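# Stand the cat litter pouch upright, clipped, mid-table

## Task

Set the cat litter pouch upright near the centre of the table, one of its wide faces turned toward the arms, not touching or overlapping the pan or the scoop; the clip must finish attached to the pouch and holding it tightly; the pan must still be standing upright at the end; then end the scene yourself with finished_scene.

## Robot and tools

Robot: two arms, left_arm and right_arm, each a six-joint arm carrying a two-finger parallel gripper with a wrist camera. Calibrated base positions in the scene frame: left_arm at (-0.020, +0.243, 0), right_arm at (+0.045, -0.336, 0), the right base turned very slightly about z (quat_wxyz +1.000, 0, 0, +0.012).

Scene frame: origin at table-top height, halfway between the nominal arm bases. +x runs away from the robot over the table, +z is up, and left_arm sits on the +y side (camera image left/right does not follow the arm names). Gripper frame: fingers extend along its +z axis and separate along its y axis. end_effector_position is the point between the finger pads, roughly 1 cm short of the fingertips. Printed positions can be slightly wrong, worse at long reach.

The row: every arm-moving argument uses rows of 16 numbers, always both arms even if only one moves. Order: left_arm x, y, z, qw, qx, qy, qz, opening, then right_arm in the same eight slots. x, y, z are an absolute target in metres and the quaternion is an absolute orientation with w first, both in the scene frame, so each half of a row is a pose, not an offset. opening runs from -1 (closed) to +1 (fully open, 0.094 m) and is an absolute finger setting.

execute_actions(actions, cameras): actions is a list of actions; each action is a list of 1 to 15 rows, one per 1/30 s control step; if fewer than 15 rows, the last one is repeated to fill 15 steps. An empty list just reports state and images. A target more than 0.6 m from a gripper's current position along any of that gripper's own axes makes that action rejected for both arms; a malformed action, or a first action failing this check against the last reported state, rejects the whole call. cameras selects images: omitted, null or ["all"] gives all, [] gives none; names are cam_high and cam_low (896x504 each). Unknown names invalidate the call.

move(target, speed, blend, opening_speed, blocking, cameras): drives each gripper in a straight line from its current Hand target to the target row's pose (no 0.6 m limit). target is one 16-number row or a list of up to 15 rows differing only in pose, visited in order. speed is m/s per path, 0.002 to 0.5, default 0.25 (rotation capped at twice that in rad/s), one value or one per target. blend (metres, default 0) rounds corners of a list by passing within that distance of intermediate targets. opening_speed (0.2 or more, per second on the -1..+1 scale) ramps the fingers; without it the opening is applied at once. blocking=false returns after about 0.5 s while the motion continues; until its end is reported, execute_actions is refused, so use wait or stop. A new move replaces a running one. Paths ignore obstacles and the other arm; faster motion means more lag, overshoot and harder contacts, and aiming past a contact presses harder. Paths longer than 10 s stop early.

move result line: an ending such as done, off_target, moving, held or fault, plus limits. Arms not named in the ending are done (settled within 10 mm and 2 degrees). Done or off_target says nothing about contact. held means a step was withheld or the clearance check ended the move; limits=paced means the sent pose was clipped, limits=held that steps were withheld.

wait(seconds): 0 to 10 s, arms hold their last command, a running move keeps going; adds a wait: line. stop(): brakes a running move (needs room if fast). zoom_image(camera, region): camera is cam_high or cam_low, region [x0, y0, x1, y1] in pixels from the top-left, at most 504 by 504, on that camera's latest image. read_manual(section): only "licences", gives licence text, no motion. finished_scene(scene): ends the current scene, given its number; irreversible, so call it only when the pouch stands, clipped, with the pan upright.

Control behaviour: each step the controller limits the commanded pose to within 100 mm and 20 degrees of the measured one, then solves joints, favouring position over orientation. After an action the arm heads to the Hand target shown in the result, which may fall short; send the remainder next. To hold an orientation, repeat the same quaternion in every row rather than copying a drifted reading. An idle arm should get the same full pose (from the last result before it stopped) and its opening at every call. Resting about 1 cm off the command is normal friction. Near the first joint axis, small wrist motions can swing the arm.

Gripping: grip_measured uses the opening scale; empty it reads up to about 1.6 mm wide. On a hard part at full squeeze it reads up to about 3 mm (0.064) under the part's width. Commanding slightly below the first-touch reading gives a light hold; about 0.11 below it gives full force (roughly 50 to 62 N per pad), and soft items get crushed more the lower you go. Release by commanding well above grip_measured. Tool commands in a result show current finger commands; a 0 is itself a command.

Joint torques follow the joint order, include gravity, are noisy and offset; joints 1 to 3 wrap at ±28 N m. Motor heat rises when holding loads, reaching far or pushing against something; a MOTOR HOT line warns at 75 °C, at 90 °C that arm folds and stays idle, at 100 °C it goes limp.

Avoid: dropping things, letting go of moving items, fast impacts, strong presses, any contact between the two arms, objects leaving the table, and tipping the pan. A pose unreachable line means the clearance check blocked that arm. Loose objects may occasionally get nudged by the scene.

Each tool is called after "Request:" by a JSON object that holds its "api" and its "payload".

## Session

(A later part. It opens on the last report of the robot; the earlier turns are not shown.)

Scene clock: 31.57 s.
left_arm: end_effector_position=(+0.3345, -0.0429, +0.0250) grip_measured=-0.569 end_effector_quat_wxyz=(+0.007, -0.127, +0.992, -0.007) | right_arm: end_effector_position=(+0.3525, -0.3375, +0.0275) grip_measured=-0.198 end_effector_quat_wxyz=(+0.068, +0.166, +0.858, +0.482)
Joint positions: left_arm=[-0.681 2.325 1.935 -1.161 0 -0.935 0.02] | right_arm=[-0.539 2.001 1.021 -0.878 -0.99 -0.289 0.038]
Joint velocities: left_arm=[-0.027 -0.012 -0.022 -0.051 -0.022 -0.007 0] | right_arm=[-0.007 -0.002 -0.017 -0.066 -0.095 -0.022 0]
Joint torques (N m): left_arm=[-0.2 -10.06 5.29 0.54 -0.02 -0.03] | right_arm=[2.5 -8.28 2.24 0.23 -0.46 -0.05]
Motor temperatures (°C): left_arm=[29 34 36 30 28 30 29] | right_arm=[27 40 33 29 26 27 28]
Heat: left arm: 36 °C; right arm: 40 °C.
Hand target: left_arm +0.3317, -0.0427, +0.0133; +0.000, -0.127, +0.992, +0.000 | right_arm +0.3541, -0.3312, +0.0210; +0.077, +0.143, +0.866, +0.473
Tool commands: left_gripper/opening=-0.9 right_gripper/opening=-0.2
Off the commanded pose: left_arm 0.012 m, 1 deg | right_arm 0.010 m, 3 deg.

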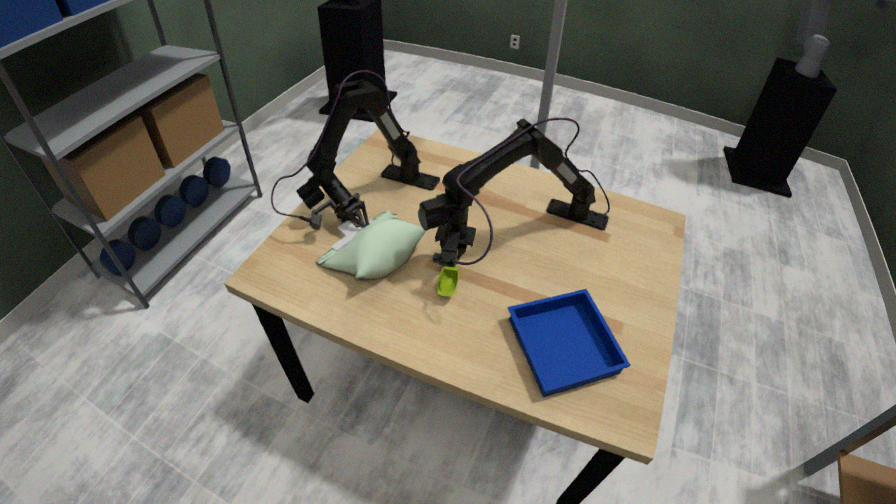

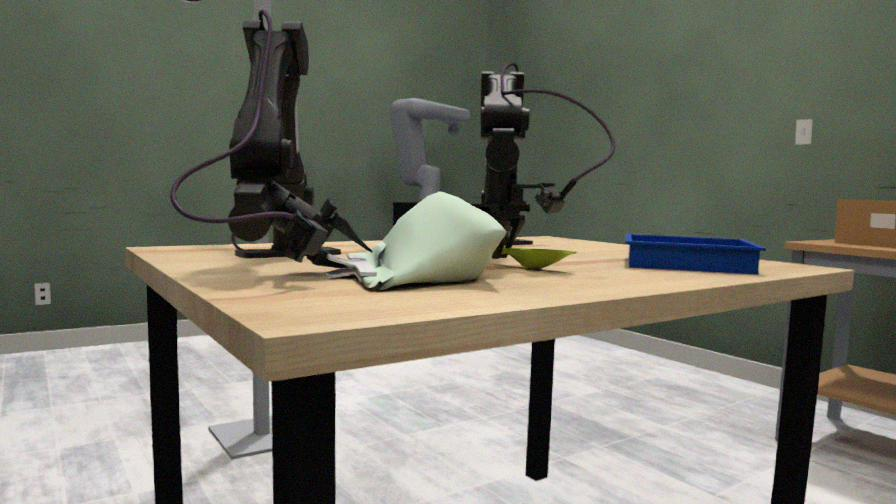

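Request:
{"api": "move", "payload": {"target": [0.332, -0.043, 0.013, 0, -0.1271, 0.9919, 0, -0.9, 0.3580, -0.3205, 0.0205, 0.0787, 0.1450, 0.8668, 0.4707, -0.2], "speed": 0.025}}

Request:
{"api": "zoom_image", "payload": {"camera": "cam_low", "region": [280, 190, 410, 300]}}

Request:
{"api": "zoom_image", "payload": {"camera": "cam_high", "region": [310, 190, 430, 285]}}

Scene clock: 33.73 s.
left_arm: end_effector_position=(+0.3345, -0.0429, +0.0250) grip_measured=-0.569 end_effector_quat_wxyz=(+0.007, -0.127, +0.992, -0.007) | right_arm: end_effector_position=(+0.3562, -0.3272, +0.0277) grip_measured=-0.198 end_effector_quat_wxyz=(+0.067, +0.168, +0.858, +0.481)
Joint positions: left_arm=[-0.681 2.325 1.935 -1.161 0 -0.935 0.02] | right_arm=[-0.502 1.98 0.996 -0.817 -0.998 -0.216 0.038]
Joint velocities: left_arm=[0.007 -0.002 0.012 -0.081 -0.051 -0.007 0.001] | right_arm=[-0.002 0.007 -0.007 0.081 -0.066 -0.037 0.001]
Joint torques (N m): left_arm=[-0.39 -10 5.24 0.6 -0.04 0] | right_arm=[2.65 -7.82 2.43 0.34 -0.45 -0.08]
Motor temperatures (°C): left_arm=[29 34 36 30 28 30 29] | right_arm=[27 40 33 28 26 27 28]
Heat: left arm: 36 °C; right arm: 40 °C.
Hand target: left_arm +0.3317, -0.0427, +0.0133; +0.000, -0.127, +0.992, +0.000 | right_arm +0.3578, -0.3204, +0.0212; +0.077, +0.144, +0.866, +0.472
Off the commanded pose: left_arm 0.012 m, 1 deg | right_arm 0.010 m, 3 deg.
move: off_target (left_arm, right_arm)

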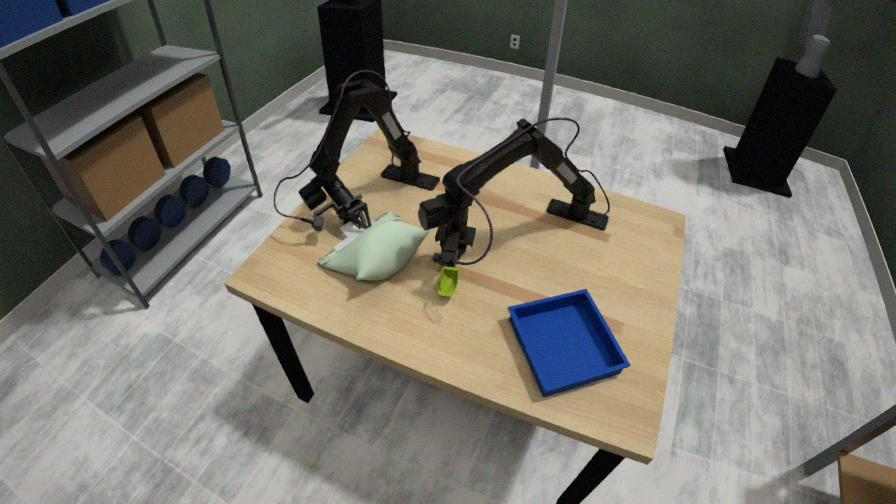

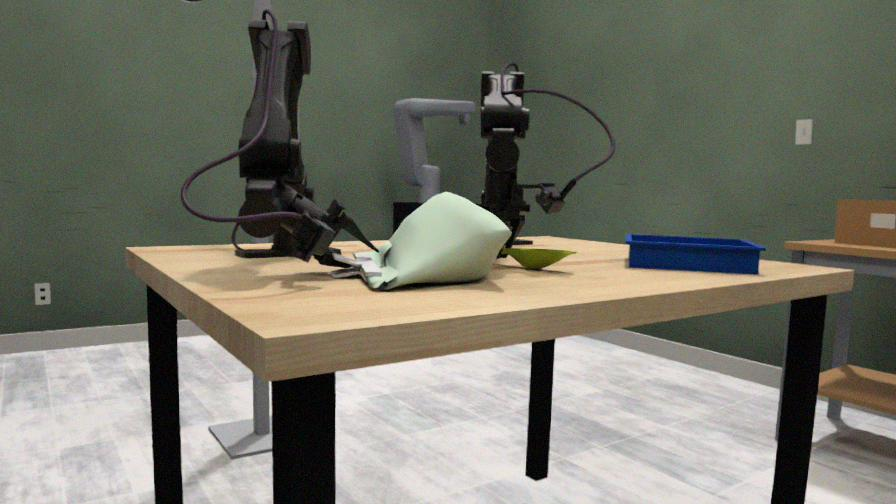

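Scaled by 3.877.

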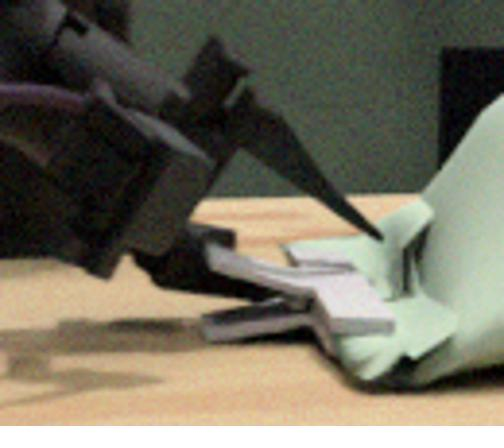

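Scaled by 4.200.

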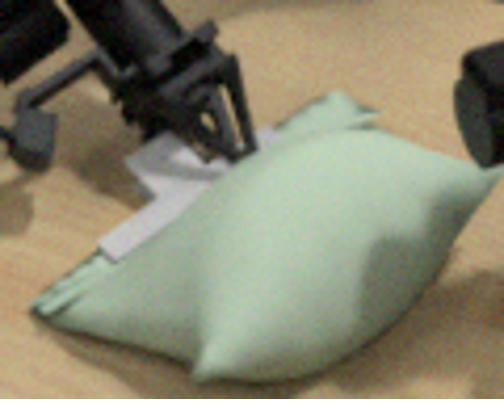

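Request:
{"api": "zoom_image", "payload": {"camera": "cam_low", "region": [325, 235, 395, 295]}}

Request:
{"api": "zoom_image", "payload": {"camera": "cam_high", "region": [330, 205, 400, 260]}}

Scaled by 7.200.

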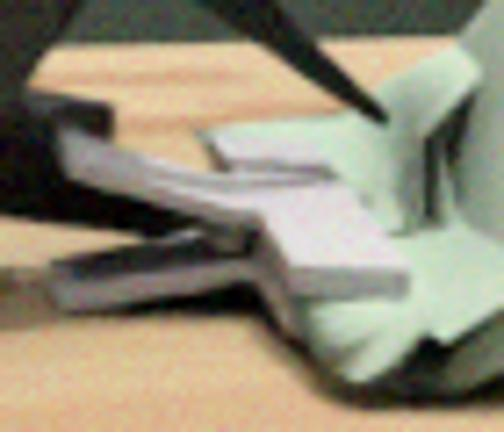

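Scaled by 7.200.

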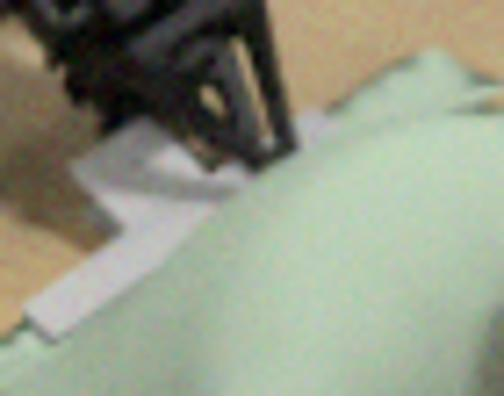

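Request:
{"api": "move", "payload": {"target": [0.332, -0.043, 0.125, 0, -0.1271, 0.9919, 0, -0.9, 0.3580, -0.3205, 0.0205, 0.0787, 0.1450, 0.8668, 0.4707, -1], "speed": 0.1, "opening_speed": 0.5}}

Request:
{"api": "zoom_image", "payload": {"camera": "cam_low", "region": [280, 190, 410, 300]}}

Request:
{"api": "zoom_image", "payload": {"camera": "cam_high", "region": [310, 190, 430, 285]}}

Scene clock: 37.43 s.
left_arm: end_effector_position=(+0.3332, -0.0420, +0.1288) grip_measured=-0.569 end_effector_quat_wxyz=(+0.010, -0.127, +0.992, -0.011) | right_arm: end_effector_position=(+0.3550, -0.3301, +0.0207) grip_measured=-0.599 end_effector_quat_wxyz=(+0.069, +0.164, +0.867, +0.466)
Joint positions: left_arm=[-0.681 2.337 2.371 -1.574 0 -0.935 0.02] | right_arm=[-0.501 1.98 0.987 -0.79 -0.966 -0.215 0.019]
Joint velocities: left_arm=[-0.007 0.027 -0.012 0.022 -0.007 0.007 -0.001] | right_arm=[-0.007 0.007 -0.002 -0.066 -0.007 -0.007 -0.001]
Joint torques (N m): left_arm=[-0.29 -10.07 7.72 0.35 -0.03 -0.06] | right_arm=[2.51 -8.01 3.21 0.2 -0.76 -0.06]
Motor temperatures (°C): left_arm=[29 35 37 30 28 30 29] | right_arm=[27 40 32 28 26 27 28]
Heat: left arm: 37 °C; right arm: 40 °C.
Hand target: left_arm +0.3327, -0.0435, +0.1247; +0.006, -0.127, +0.992, -0.006 | right_arm +0.3578, -0.3205, +0.0208; +0.078, +0.144, +0.867, +0.471
Off the commanded pose: left_arm 0.004 m, 2 deg | right_arm 0.010 m, 3 deg.
joint sent to its limit (left arm) — joint 4 (wrist pitch), lower limit. The joint targets still meet the commanded pose.
move: off_target (right_arm)

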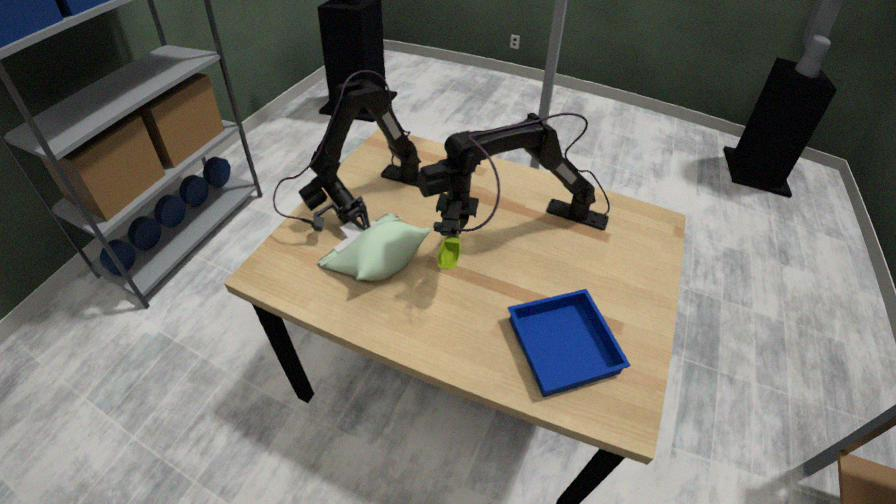

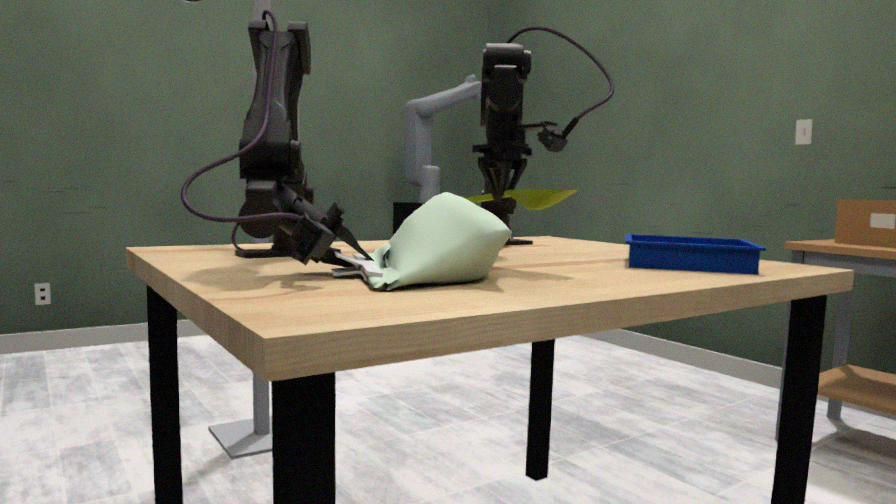

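Scaled by 3.877.

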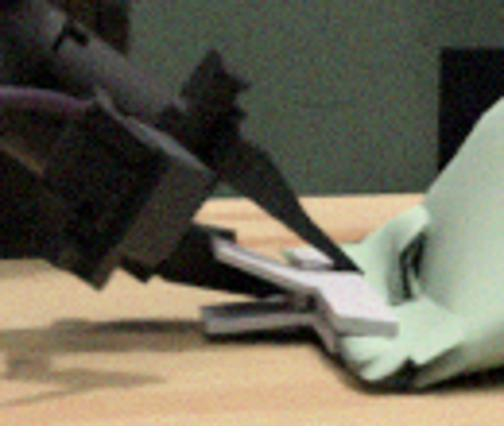

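Scaled by 4.200.

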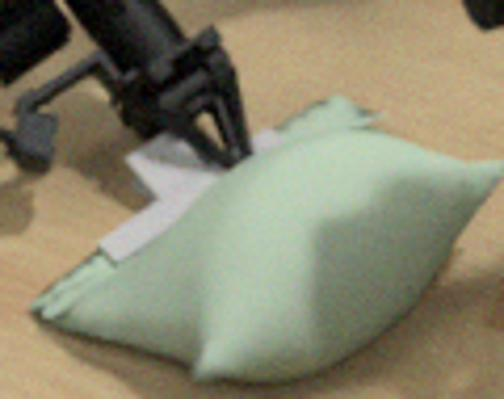

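Request:
{"api": "move", "payload": {"target": [0.315, 0.06, 0.165, 0, -0.1, 0.995, 0, -0.9, 0.3570, -0.3220, 0.085, 0.0787, 0.1450, 0.8668, 0.4707, -1], "speed": 0.08}}

Request:
{"api": "zoom_image", "payload": {"camera": "cam_low", "region": [280, 170, 540, 300]}}

Request:
{"api": "zoom_image", "payload": {"camera": "cam_high", "region": [300, 170, 480, 300]}}

Scene clock: 42.20 s.
left_arm: end_effector_position=(+0.3191, +0.0570, +0.1568) grip_measured=-0.569 end_effector_quat_wxyz=(-0.009, -0.102, +0.995, +0.004) | right_arm: end_effector_position=(+0.3540, -0.3273, +0.0603) grip_measured=-0.608 end_effector_quat_wxyz=(+0.064, +0.159, +0.875, +0.453)
Joint positions: left_arm=[-0.502 2.063 2.038 -1.564 0.004 -0.706 0.02] | right_arm=[-0.483 1.863 1.041 -0.939 -0.937 -0.195 0.018]
Joint velocities: left_arm=[0.007 -0.002 -0.007 -0.051 0.007 -0.066 0] | right_arm=[0.012 -0.002 0.012 -0.007 0.007 -0.007 0.001]
Joint torques (N m): left_arm=[-0.03 -12.22 5.16 0.41 0.02 0.14] | right_arm=[0.43 -10.61 7.08 -0.79 -1.11 -0.31]
Motor temperatures (°C): left_arm=[29 36 36 30 28 30 29] | right_arm=[27 40 33 28 27 27 28]
Heat: left arm: 36 °C; right arm: 40 °C.
Hand target: left_arm +0.3161, +0.0591, +0.1658; +0.000, -0.100, +0.995, -0.003 | right_arm +0.3570, -0.3219, +0.0843; +0.079, +0.146, +0.867, +0.471
Off the commanded pose: left_arm 0.010 m, 1 deg | right_arm 0.025 m, 3 deg.
move: off_target (right_arm)

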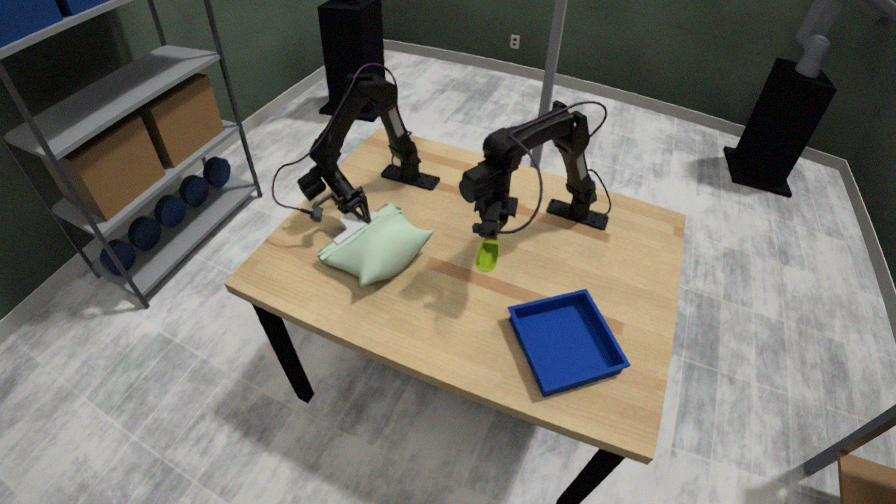

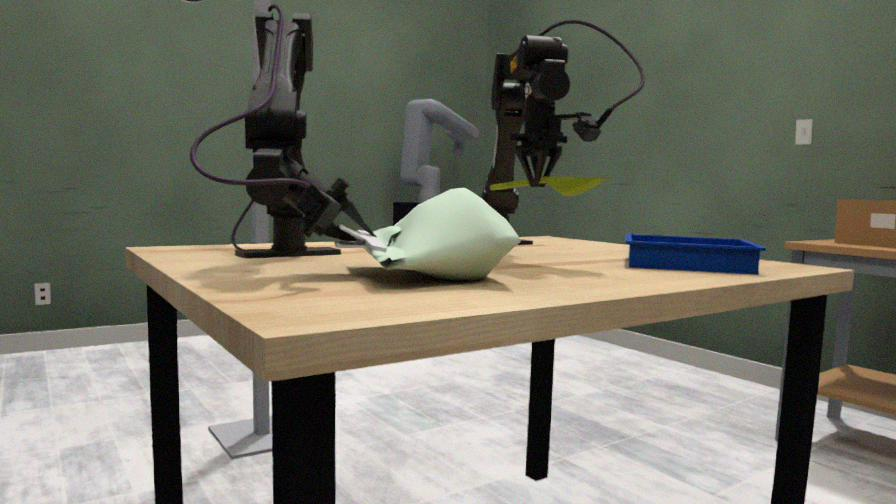

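Scaled by 1.938.

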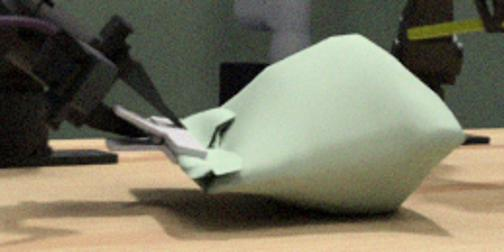

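Scaled by 2.800.

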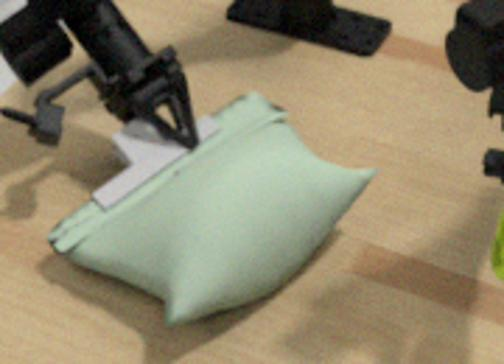

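Request:
{"api": "move", "payload": {"target": [0.265, 0.21, 0.17, 0, -0.061, 0.99814, 0, -0.9, 0.3740, -0.2710, 0.175, 0.06975, 0.14959, 0.89388, 0.41683, -1], "speed": 0.1}}

Request:
{"api": "zoom_image", "payload": {"camera": "cam_low", "region": [280, 140, 540, 300]}}

Request:
{"api": "zoom_image", "payload": {"camera": "cam_high", "region": [300, 150, 480, 300]}}

Scene clock: 45.37 s.
left_arm: end_effector_position=(+0.2663, +0.2096, +0.1665) grip_measured=-0.569 end_effector_quat_wxyz=(-0.016, -0.063, +0.998, +0.000) | right_arm: end_effector_position=(+0.3743, -0.2766, +0.1460) grip_measured=-0.610 end_effector_quat_wxyz=(+0.049, +0.164, +0.901, +0.398)
Joint positions: left_arm=[-0.114 1.668 1.561 -1.494 0.006 -0.241 0.02] | right_arm=[-0.25 1.662 1.245 -1.072 -0.821 0.169 0.018]
Joint velocities: left_arm=[-0.002 -0.007 0.002 -0.022 -0.022 0.022 0] | right_arm=[-0.002 -0.007 0.002 -0.022 0.007 -0.007 -0.001]
Joint torques (N m): left_arm=[-0.03 -8.49 5.35 0.55 0.07 0.05] | right_arm=[0.14 -10.45 9.4 -0.11 -1.06 -0.12]
Motor temperatures (°C): left_arm=[29 36 36 30 28 30 29] | right_arm=[27 41 34 28 27 27 28]
Heat: left arm: 36 °C; right arm: 41 °C.
Hand target: left_arm +0.2670, +0.2088, +0.1710; +0.001, -0.061, +0.998, -0.006 | right_arm +0.3734, -0.2696, +0.1750; +0.068, +0.148, +0.893, +0.419
Off the commanded pose: left_arm 0.004 m, 2 deg | right_arm 0.030 m, 4 deg.
move: off_target (right_arm)

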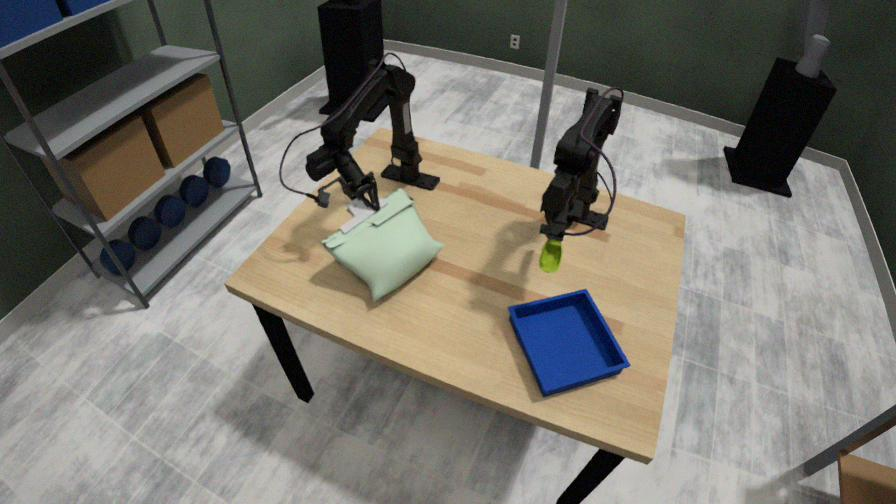

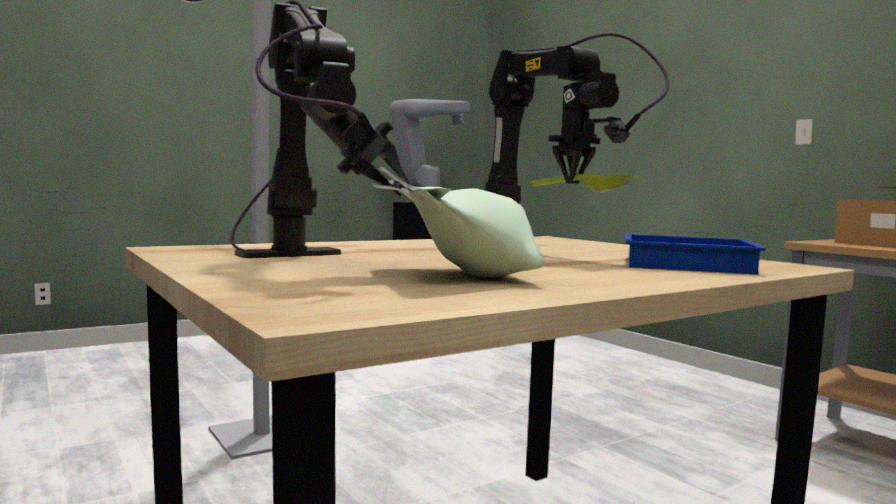

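Scaled by 1.938.

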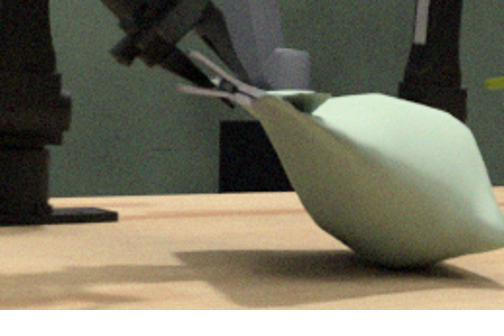

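Scaled by 2.800.

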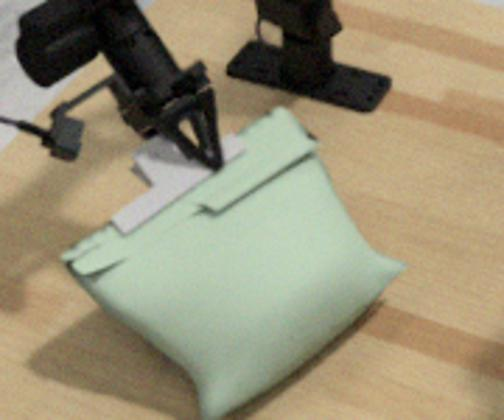

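Request:
{"api": "move", "payload": {"target": [[0.22, 0.33, 0.16, 0, -0.02618, 0.99966, 0, -0.9, 0.3670, -0.2240, 0.210, 0.05374, 0.15606, 0.93256, 0.32111, -1], [0.172, 0.44, 0.12, 0, 0, 1, 0, -0.9, 0.3690, -0.1740, 0.230, 0.03713, 0.16082, 0.96101, 0.22187, -1]], "speed": 0.1, "blend": 0.02}}

Request:
{"api": "zoom_image", "payload": {"camera": "cam_low", "region": [280, 100, 580, 300]}}

Request:
{"api": "zoom_image", "payload": {"camera": "cam_high", "region": [300, 130, 480, 300]}}

Scene clock: 48.97 s.
left_arm: end_effector_position=(+0.1738, +0.4389, +0.1239) grip_measured=-0.569 end_effector_quat_wxyz=(+0.005, -0.002, +1.000, -0.004) | right_arm: end_effector_position=(+0.3649, -0.1827, +0.2036) grip_measured=-0.612 end_effector_quat_wxyz=(+0.013, +0.173, +0.966, +0.191)
Joint positions: left_arm=[0.797 1.583 1.303 -1.287 0.013 0.792 0.02] | right_arm=[0.255 1.711 1.701 -1.361 -0.332 0.666 0.018]
Joint velocities: left_arm=[0.012 0.017 0.012 0.007 -0.095 -0.095 0] | right_arm=[-0.027 0.007 -0.002 -0.051 0.051 0.066 0.001]
Joint torques (N m): left_arm=[0.12 -5.15 5.68 0.56 0.2 0.1] | right_arm=[0.61 -8.68 11.1 0.4 -0.67 0.03]
Motor temperatures (°C): left_arm=[29 36 36 30 28 30 29] | right_arm=[27 41 35 28 27 27 29]
Heat: left arm: 36 °C; right arm: 41 °C.
Hand target: left_arm +0.1767, +0.4383, +0.1200; +0.010, +0.000, +1.000, -0.009 | right_arm +0.3678, -0.1718, +0.2293; +0.033, +0.160, +0.961, +0.224
Off the commanded pose: left_arm 0.004 m, 1 deg | right_arm 0.028 m, 5 deg.
move: off_target (right_arm)

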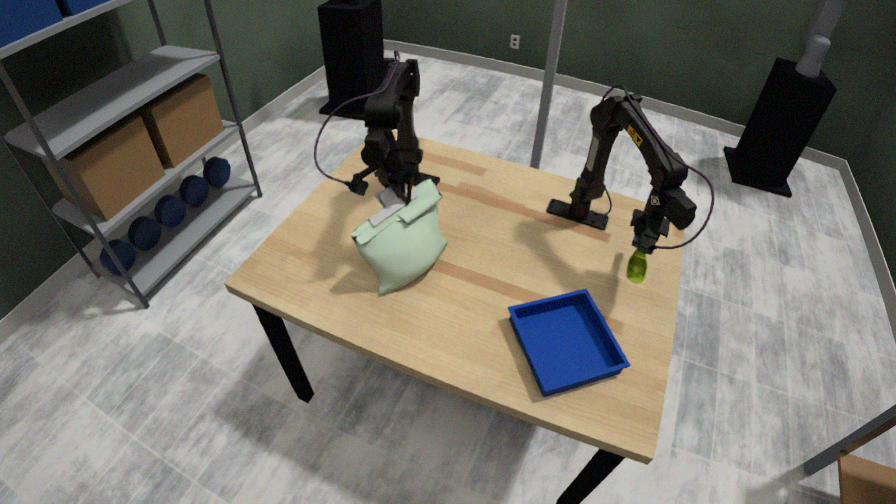

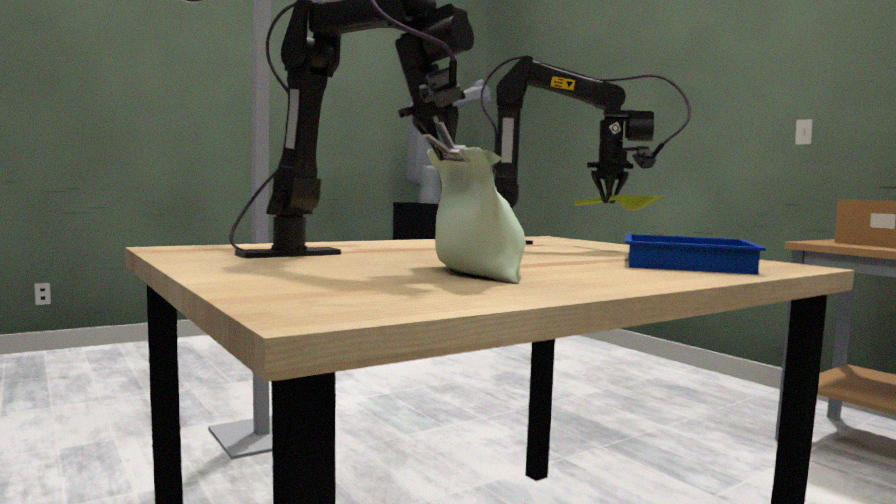

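Scaled by 1.680.

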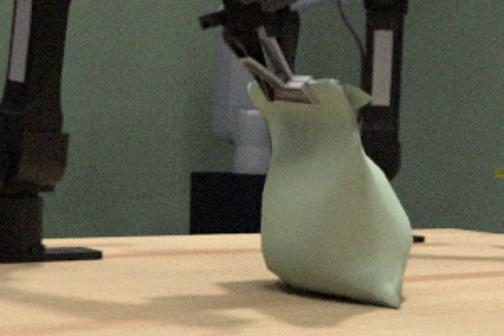

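Scaled by 2.800.

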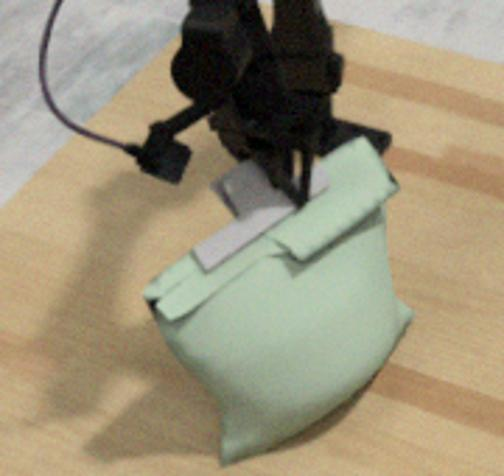

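Request:
{"api": "move", "payload": {"target": [[0.172, 0.44, 0.065, 0, 0, 1, 0, -0.9, 0.3540, -0.1550, 0.234, 0.04118, 0.04323, 0.99004, 0.12750, -1], [0.172, 0.44, 0.03, 0, 0, 1, 0, -0.9, 0.3330, -0.1300, 0.235, 0.05486, -0.12987, 0.98645, 0.08383, -1]], "speed": 0.08, "blend": 0.01}}

Request:
{"api": "zoom_image", "payload": {"camera": "cam_low", "region": [380, 100, 680, 300]}}

Request:
{"api": "zoom_image", "payload": {"camera": "cam_high", "region": [330, 130, 510, 300]}}

Scene clock: 56.30 s.
left_arm: end_effector_position=(+0.1714, +0.4396, +0.0350) grip_measured=-0.569 end_effector_quat_wxyz=(+0.002, -0.002, +1.000, +0.002) | right_arm: end_effector_position=(+0.3277, -0.1409, +0.2096) grip_measured=-0.617 end_effector_quat_wxyz=(+0.020, -0.113, +0.992, +0.060)
Joint positions: left_arm=[0.797 1.651 1.01 -0.925 0 0.793 0.02] | right_arm=[0.529 1.81 1.898 -1.57 -0.091 0.331 0.018]
Joint velocities: left_arm=[-0.012 0.017 -0.007 0.007 -0.007 -0.007 -0.002] | right_arm=[-0.007 0.002 -0.002 0.007 0.022 -0.051 -0.001]
Joint torques (N m): left_arm=[0.03 -4.89 5.2 0.56 0.03 0.02] | right_arm=[1.24 -9.58 10.69 0.37 -0.28 -0.17]
Motor temperatures (°C): left_arm=[29 34 36 30 28 30 30] | right_arm=[27 41 37 28 27 27 29]
Heat: left arm: 36 °C; right arm: 41 °C.
Hand target: left_arm +0.1712, +0.4392, +0.0302; +0.000, +0.000, +1.000, +0.000 | right_arm +0.3314, -0.1294, +0.2337; +0.058, -0.129, +0.986, +0.088
Off the commanded pose: left_arm 0.005 m, 0 deg | right_arm 0.028 m, 5 deg.
joint read past its limit (right arm) — joint 4 (wrist pitch), lower limit.
joint sent to its limit (right arm) — joint 4 (wrist pitch), lower limit. The joint targets still meet the commanded pose.
move: off_target (right_arm)

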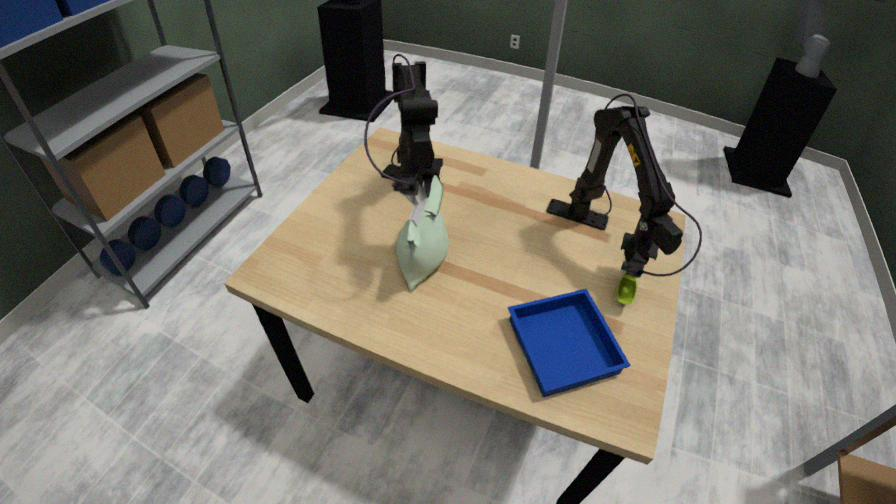

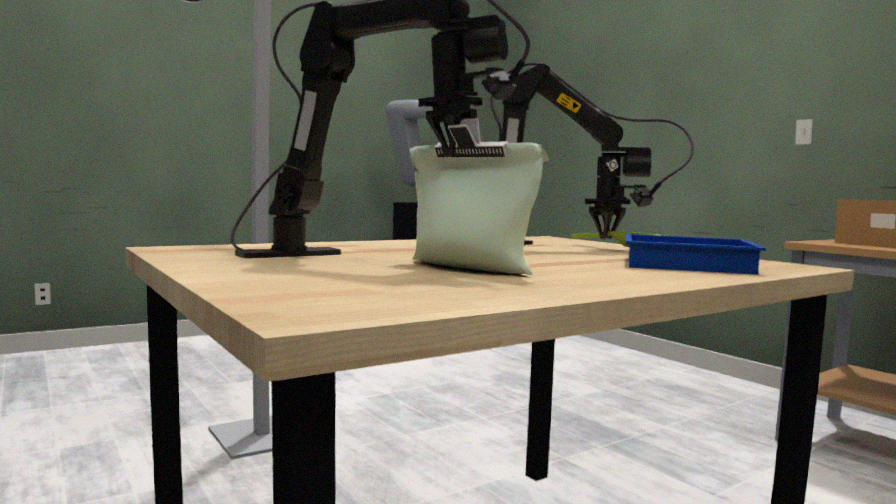

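Scaled by 1.680.

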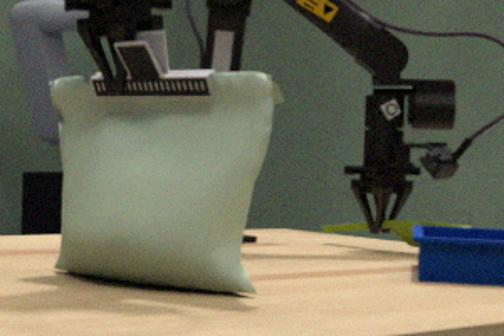

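Scaled by 2.800.

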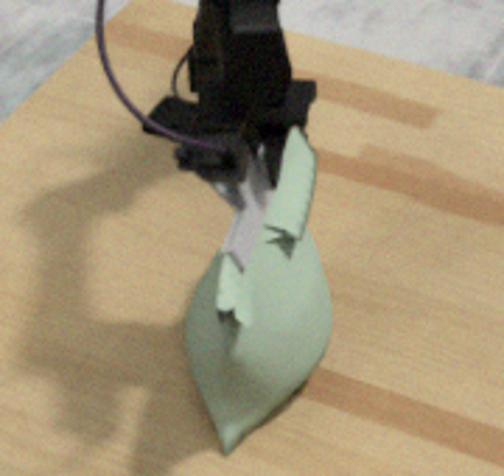

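Request:
{"api": "move", "payload": {"target": [[0.172, 0.44, 0.025, 0, 0, 1, 0, -0.9, 0.3180, -0.1030, 0.233, 0.07140, -0.29978, 0.95078, 0.03254, -1], [0.172, 0.44, 0.021, 0, 0, 1, 0, -0.9, 0.3000, -0.0800, 0.232, 0.07396, -0.46033, 0.88428, 0.02619, -1]], "speed": 0.09, "blend": 0.01}}

Request:
{"api": "zoom_image", "payload": {"camera": "cam_low", "region": [380, 100, 680, 300]}}

Request:
{"api": "zoom_image", "payload": {"camera": "cam_high", "region": [350, 130, 530, 300]}}

Scene clock: 61.23 s.
left_arm: end_effector_position=(+0.1732, +0.4415, +0.0273) grip_measured=-0.569 end_effector_quat_wxyz=(+0.004, -0.002, +1.000, +0.004) | right_arm: end_effector_position=(+0.2984, -0.0948, +0.2116) grip_measured=-0.653 end_effector_quat_wxyz=(+0.050, -0.446, +0.893, +0.007)
Joint positions: left_arm=[0.797 1.668 0.996 -0.888 0 0.793 0.02] | right_arm=[0.742 1.83 1.933 -1.574 0.018 -0.161 0.016]
Joint velocities: left_arm=[0.012 -0.007 0.012 -0.022 0.007 -0.066 0.001] | right_arm=[-0.022 0.007 -0.007 -0.037 0.066 -0.007 0]
Joint torques (N m): left_arm=[-0.13 -5.01 4.79 0.6 -0.04 0.03] | right_arm=[1.13 -8.96 10.56 0.44 -0.34 -0.26]
Motor temperatures (°C): left_arm=[29 34 36 30 28 30 30] | right_arm=[27 42 38 28 27 27 29]
Heat: left arm: 36 °C; right arm: 42 °C.
Hand target: left_arm +0.1719, +0.4398, +0.0212; +0.000, +0.000, +1.000, +0.000 | right_arm +0.2990, -0.0802, +0.2316; +0.086, -0.461, +0.883, +0.031
Off the commanded pose: left_arm 0.007 m, 1 deg | right_arm 0.025 m, 4 deg.
joint read past its limit (right arm) — joint 4 (wrist pitch), lower limit.
joint sent to its limit (right arm) — joint 4 (wrist pitch), lower limit. The joint targets still meet the commanded pose.
move: off_target (right_arm)

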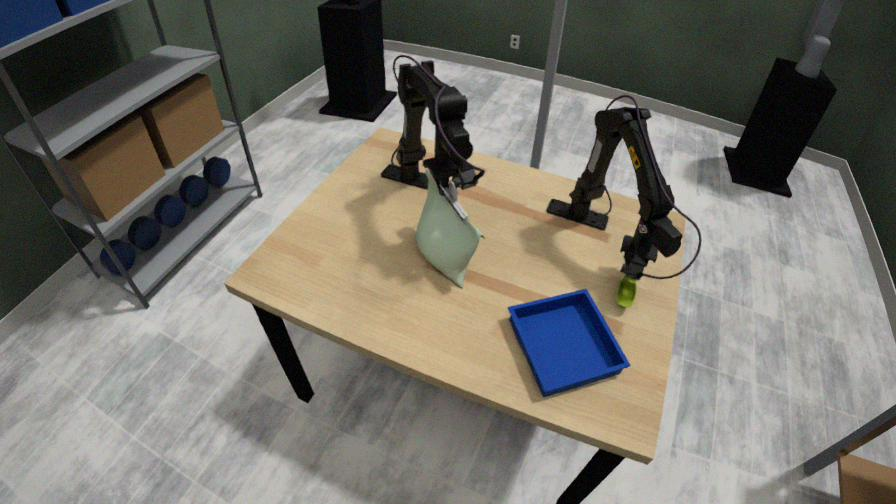

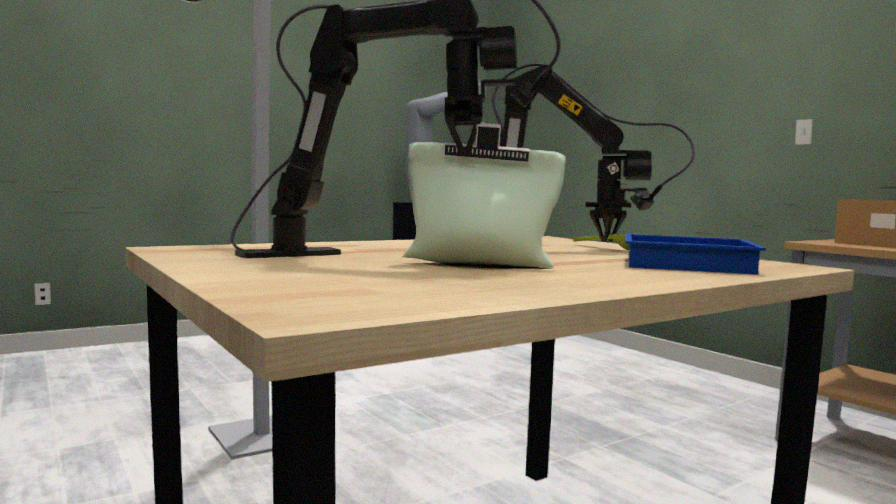

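Scaled by 1.680.

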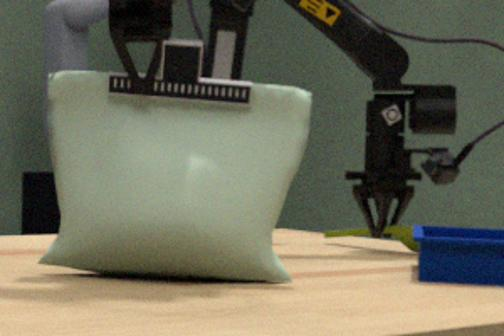

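Scaled by 2.800.

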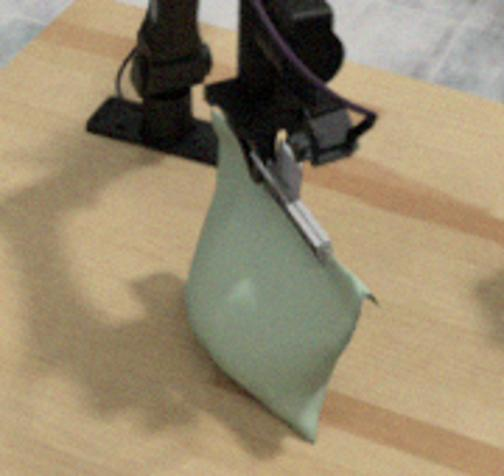

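Request:
{"api": "move", "payload": {"target": [[0.172, 0.44, 0.021, 0, 0, 1, 0, 0.0, 0.2810, -0.0520, 0.229, 0.06754, -0.60728, 0.79142, 0.01747, -1], [0.172, 0.44, 0.021, 0, 0, 1, 0, 0.0, 0.2640, -0.0300, 0.224, 0.05169, -0.70614, 0.70614, 0.00819, -1]], "speed": 0.09, "blend": 0.01, "opening_speed": 0.4}}

Request:
{"api": "zoom_image", "payload": {"camera": "cam_low", "region": [380, 100, 680, 300]}}

Request:
{"api": "zoom_image", "payload": {"camera": "cam_high", "region": [370, 130, 550, 300]}}

Scene clock: 67.17 s.
left_arm: end_effector_position=(+0.1736, +0.4419, +0.0273) grip_measured=-0.001 end_effector_quat_wxyz=(+0.004, -0.002, +1.000, +0.005) | right_arm: end_effector_position=(+0.2678, -0.0491, +0.2077) grip_measured=-0.720 end_effector_quat_wxyz=(-0.050, +0.687, -0.725, +0.010)
Joint positions: left_arm=[0.797 1.668 0.996 -0.885 0 0.793 0.047] | right_arm=[0.901 1.887 1.992 -1.58 0.035 -0.594 0.013]
Joint velocities: left_arm=[0.012 -0.012 0.002 -0.022 -0.066 0.007 0] | right_arm=[0.017 -0.007 -0.012 -0.066 -0.007 0.007 -0.002]
Joint torques (N m): left_arm=[0.23 -5.07 4.71 0.54 -0.04 0.08] | right_arm=[1.89 -8.55 10.09 0.47 -0.4 -0.4]
Motor temperatures (°C): left_arm=[29 33 36 30 28 30 30] | right_arm=[27 41 39 29 27 27 29]
Heat: left arm: 36 °C; right arm: 41 °C.
Hand target: left_arm +0.1718, +0.4399, +0.0212; +0.000, +0.000, +1.000, +0.000 | right_arm +0.2634, -0.0305, +0.2238; -0.085, +0.705, -0.704, -0.014
Off the commanded pose: left_arm 0.007 m, 1 deg | right_arm 0.025 m, 4 deg.
joint read past its limit (right arm) — joint 4 (wrist pitch), lower limit.
joint sent to its limit (right arm) — joint 4 (wrist pitch), lower limit. The joint targets are off in orientation, not in position.
move: off_target (right_arm)

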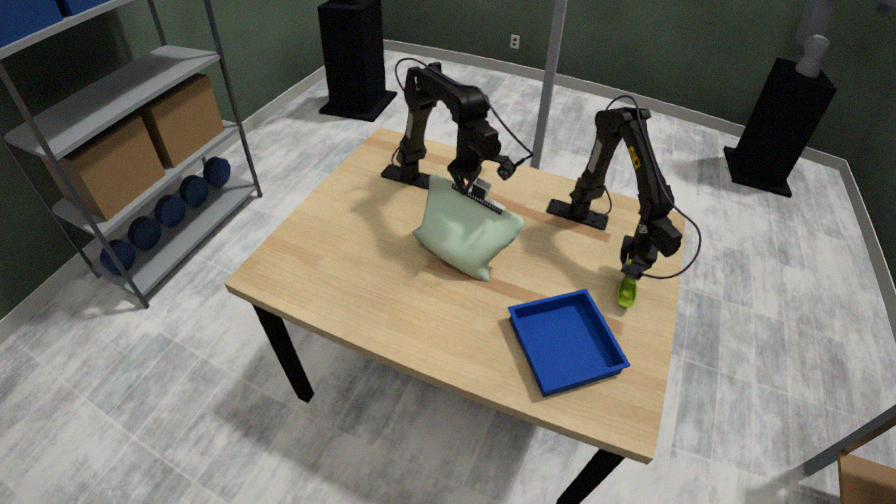

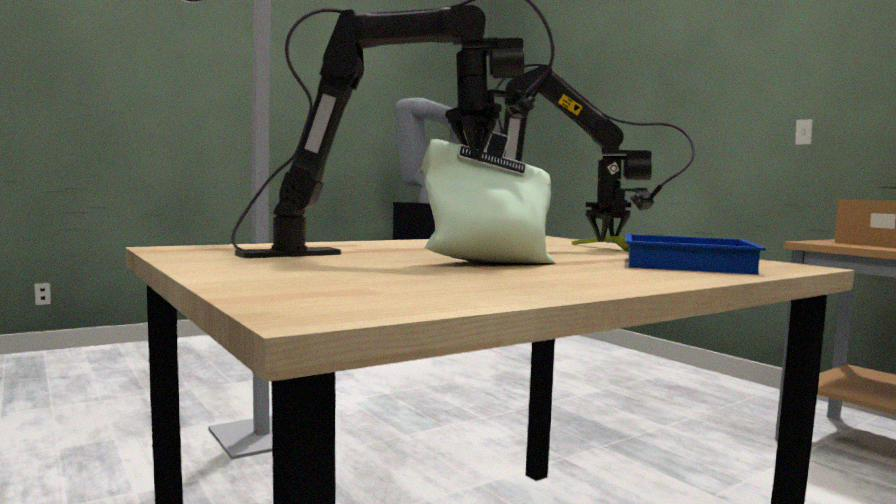

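Scaled by 1.680.

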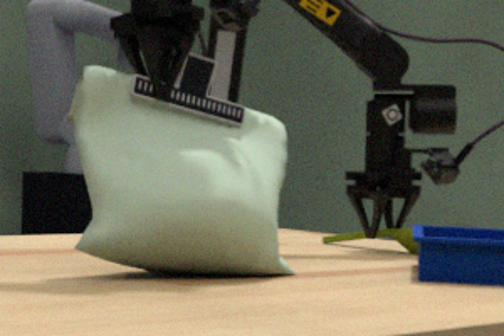

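Scaled by 2.800.

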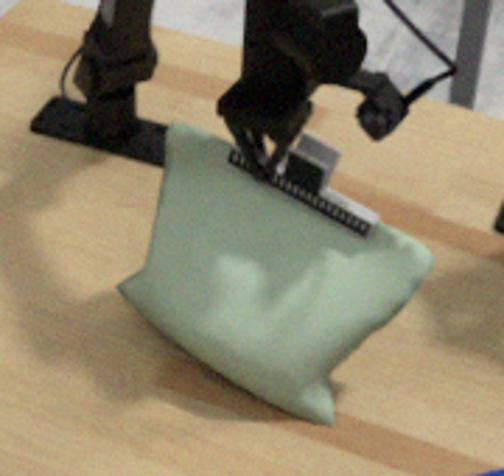

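Request:
{"api": "move", "payload": {"target": [0.172, 0.44, 0.15, 0, 0, 1, 0, 0.0, 0.2540, -0.0200, 0.240, 0.05450, -0.71712, 0.69252, 0.05644, -1], "speed": 0.08}}

Request:
{"api": "zoom_image", "payload": {"camera": "cam_low", "region": [380, 100, 680, 300]}}

Request:
{"api": "zoom_image", "payload": {"camera": "cam_high", "region": [370, 130, 550, 300]}}

Scene clock: 71.20 s.
left_arm: end_effector_position=(+0.1717, +0.4400, +0.1390) grip_measured=-0.001 end_effector_quat_wxyz=(-0.011, -0.002, +1.000, -0.011) | right_arm: end_effector_position=(+0.2588, -0.0374, +0.2139) grip_measured=-0.721 end_effector_quat_wxyz=(-0.056, +0.703, -0.708, -0.031)
Joint positions: left_arm=[0.797 1.611 1.39 -1.38 0 0.793 0.047] | right_arm=[0.901 1.887 2.015 -1.579 -0.045 -0.636 0.013]
Joint velocities: left_arm=[-0.002 0.002 0.007 0.051 -0.007 -0.007 -0.001] | right_arm=[-0.007 -0.007 0.012 0.007 -0.007 -0.007 0]
Joint torques (N m): left_arm=[0.13 -7.28 8.2 0.29 -0.01 0.02] | right_arm=[0.9 -10.63 10.44 0.53 -0.63 -0.34]
Motor temperatures (°C): left_arm=[28 34 36 30 28 30 29] | right_arm=[27 41 39 29 27 27 29]
Heat: left arm: 36 °C; right arm: 41 °C.
Hand target: left_arm +0.1729, +0.4409, +0.1498; +0.000, +0.000, +1.000, +0.000 | right_arm +0.2536, -0.0216, +0.2403; -0.103, +0.714, -0.689, -0.062
Off the commanded pose: left_arm 0.011 m, 2 deg | right_arm 0.032 m, 4 deg.
joint read past its limit (right arm) — joint 4 (wrist pitch), lower limit.
joint sent to its limit (right arm) — joint 4 (wrist pitch), lower limit. The joint targets are off in orientation, not in position.
move: off_target (left_arm, right_arm)

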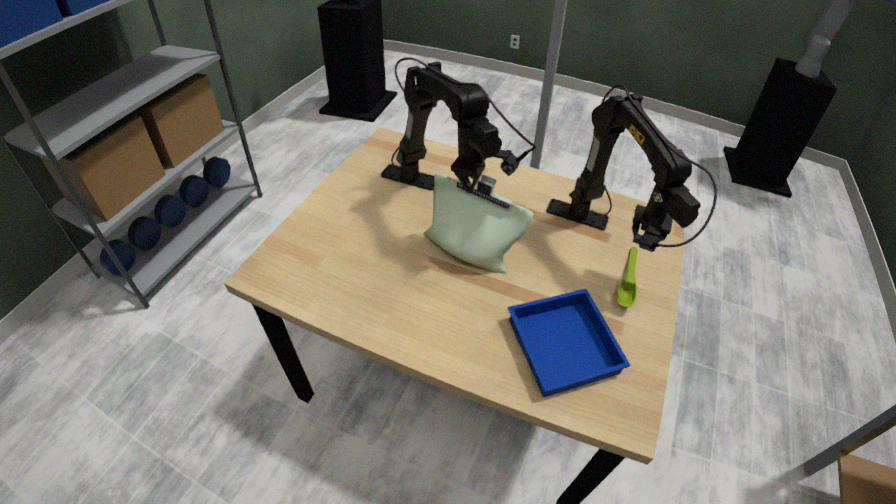

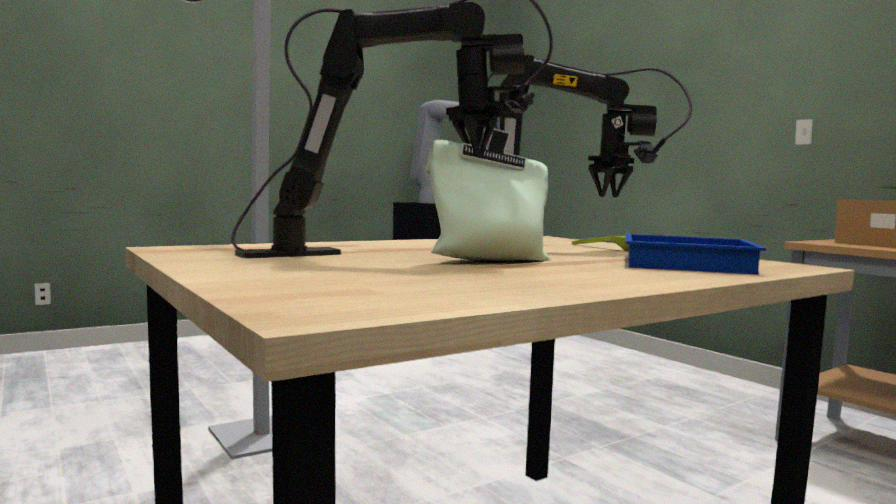

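Scaled by 1.680.

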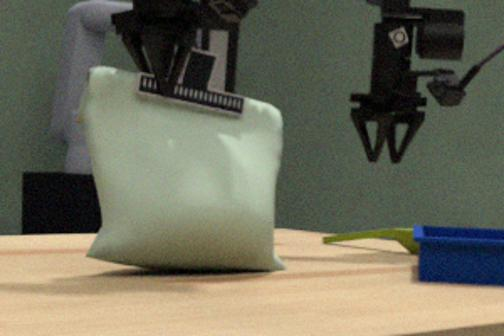

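Scaled by 2.800.

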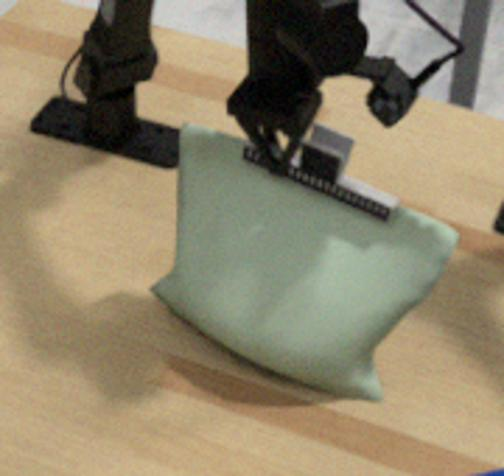

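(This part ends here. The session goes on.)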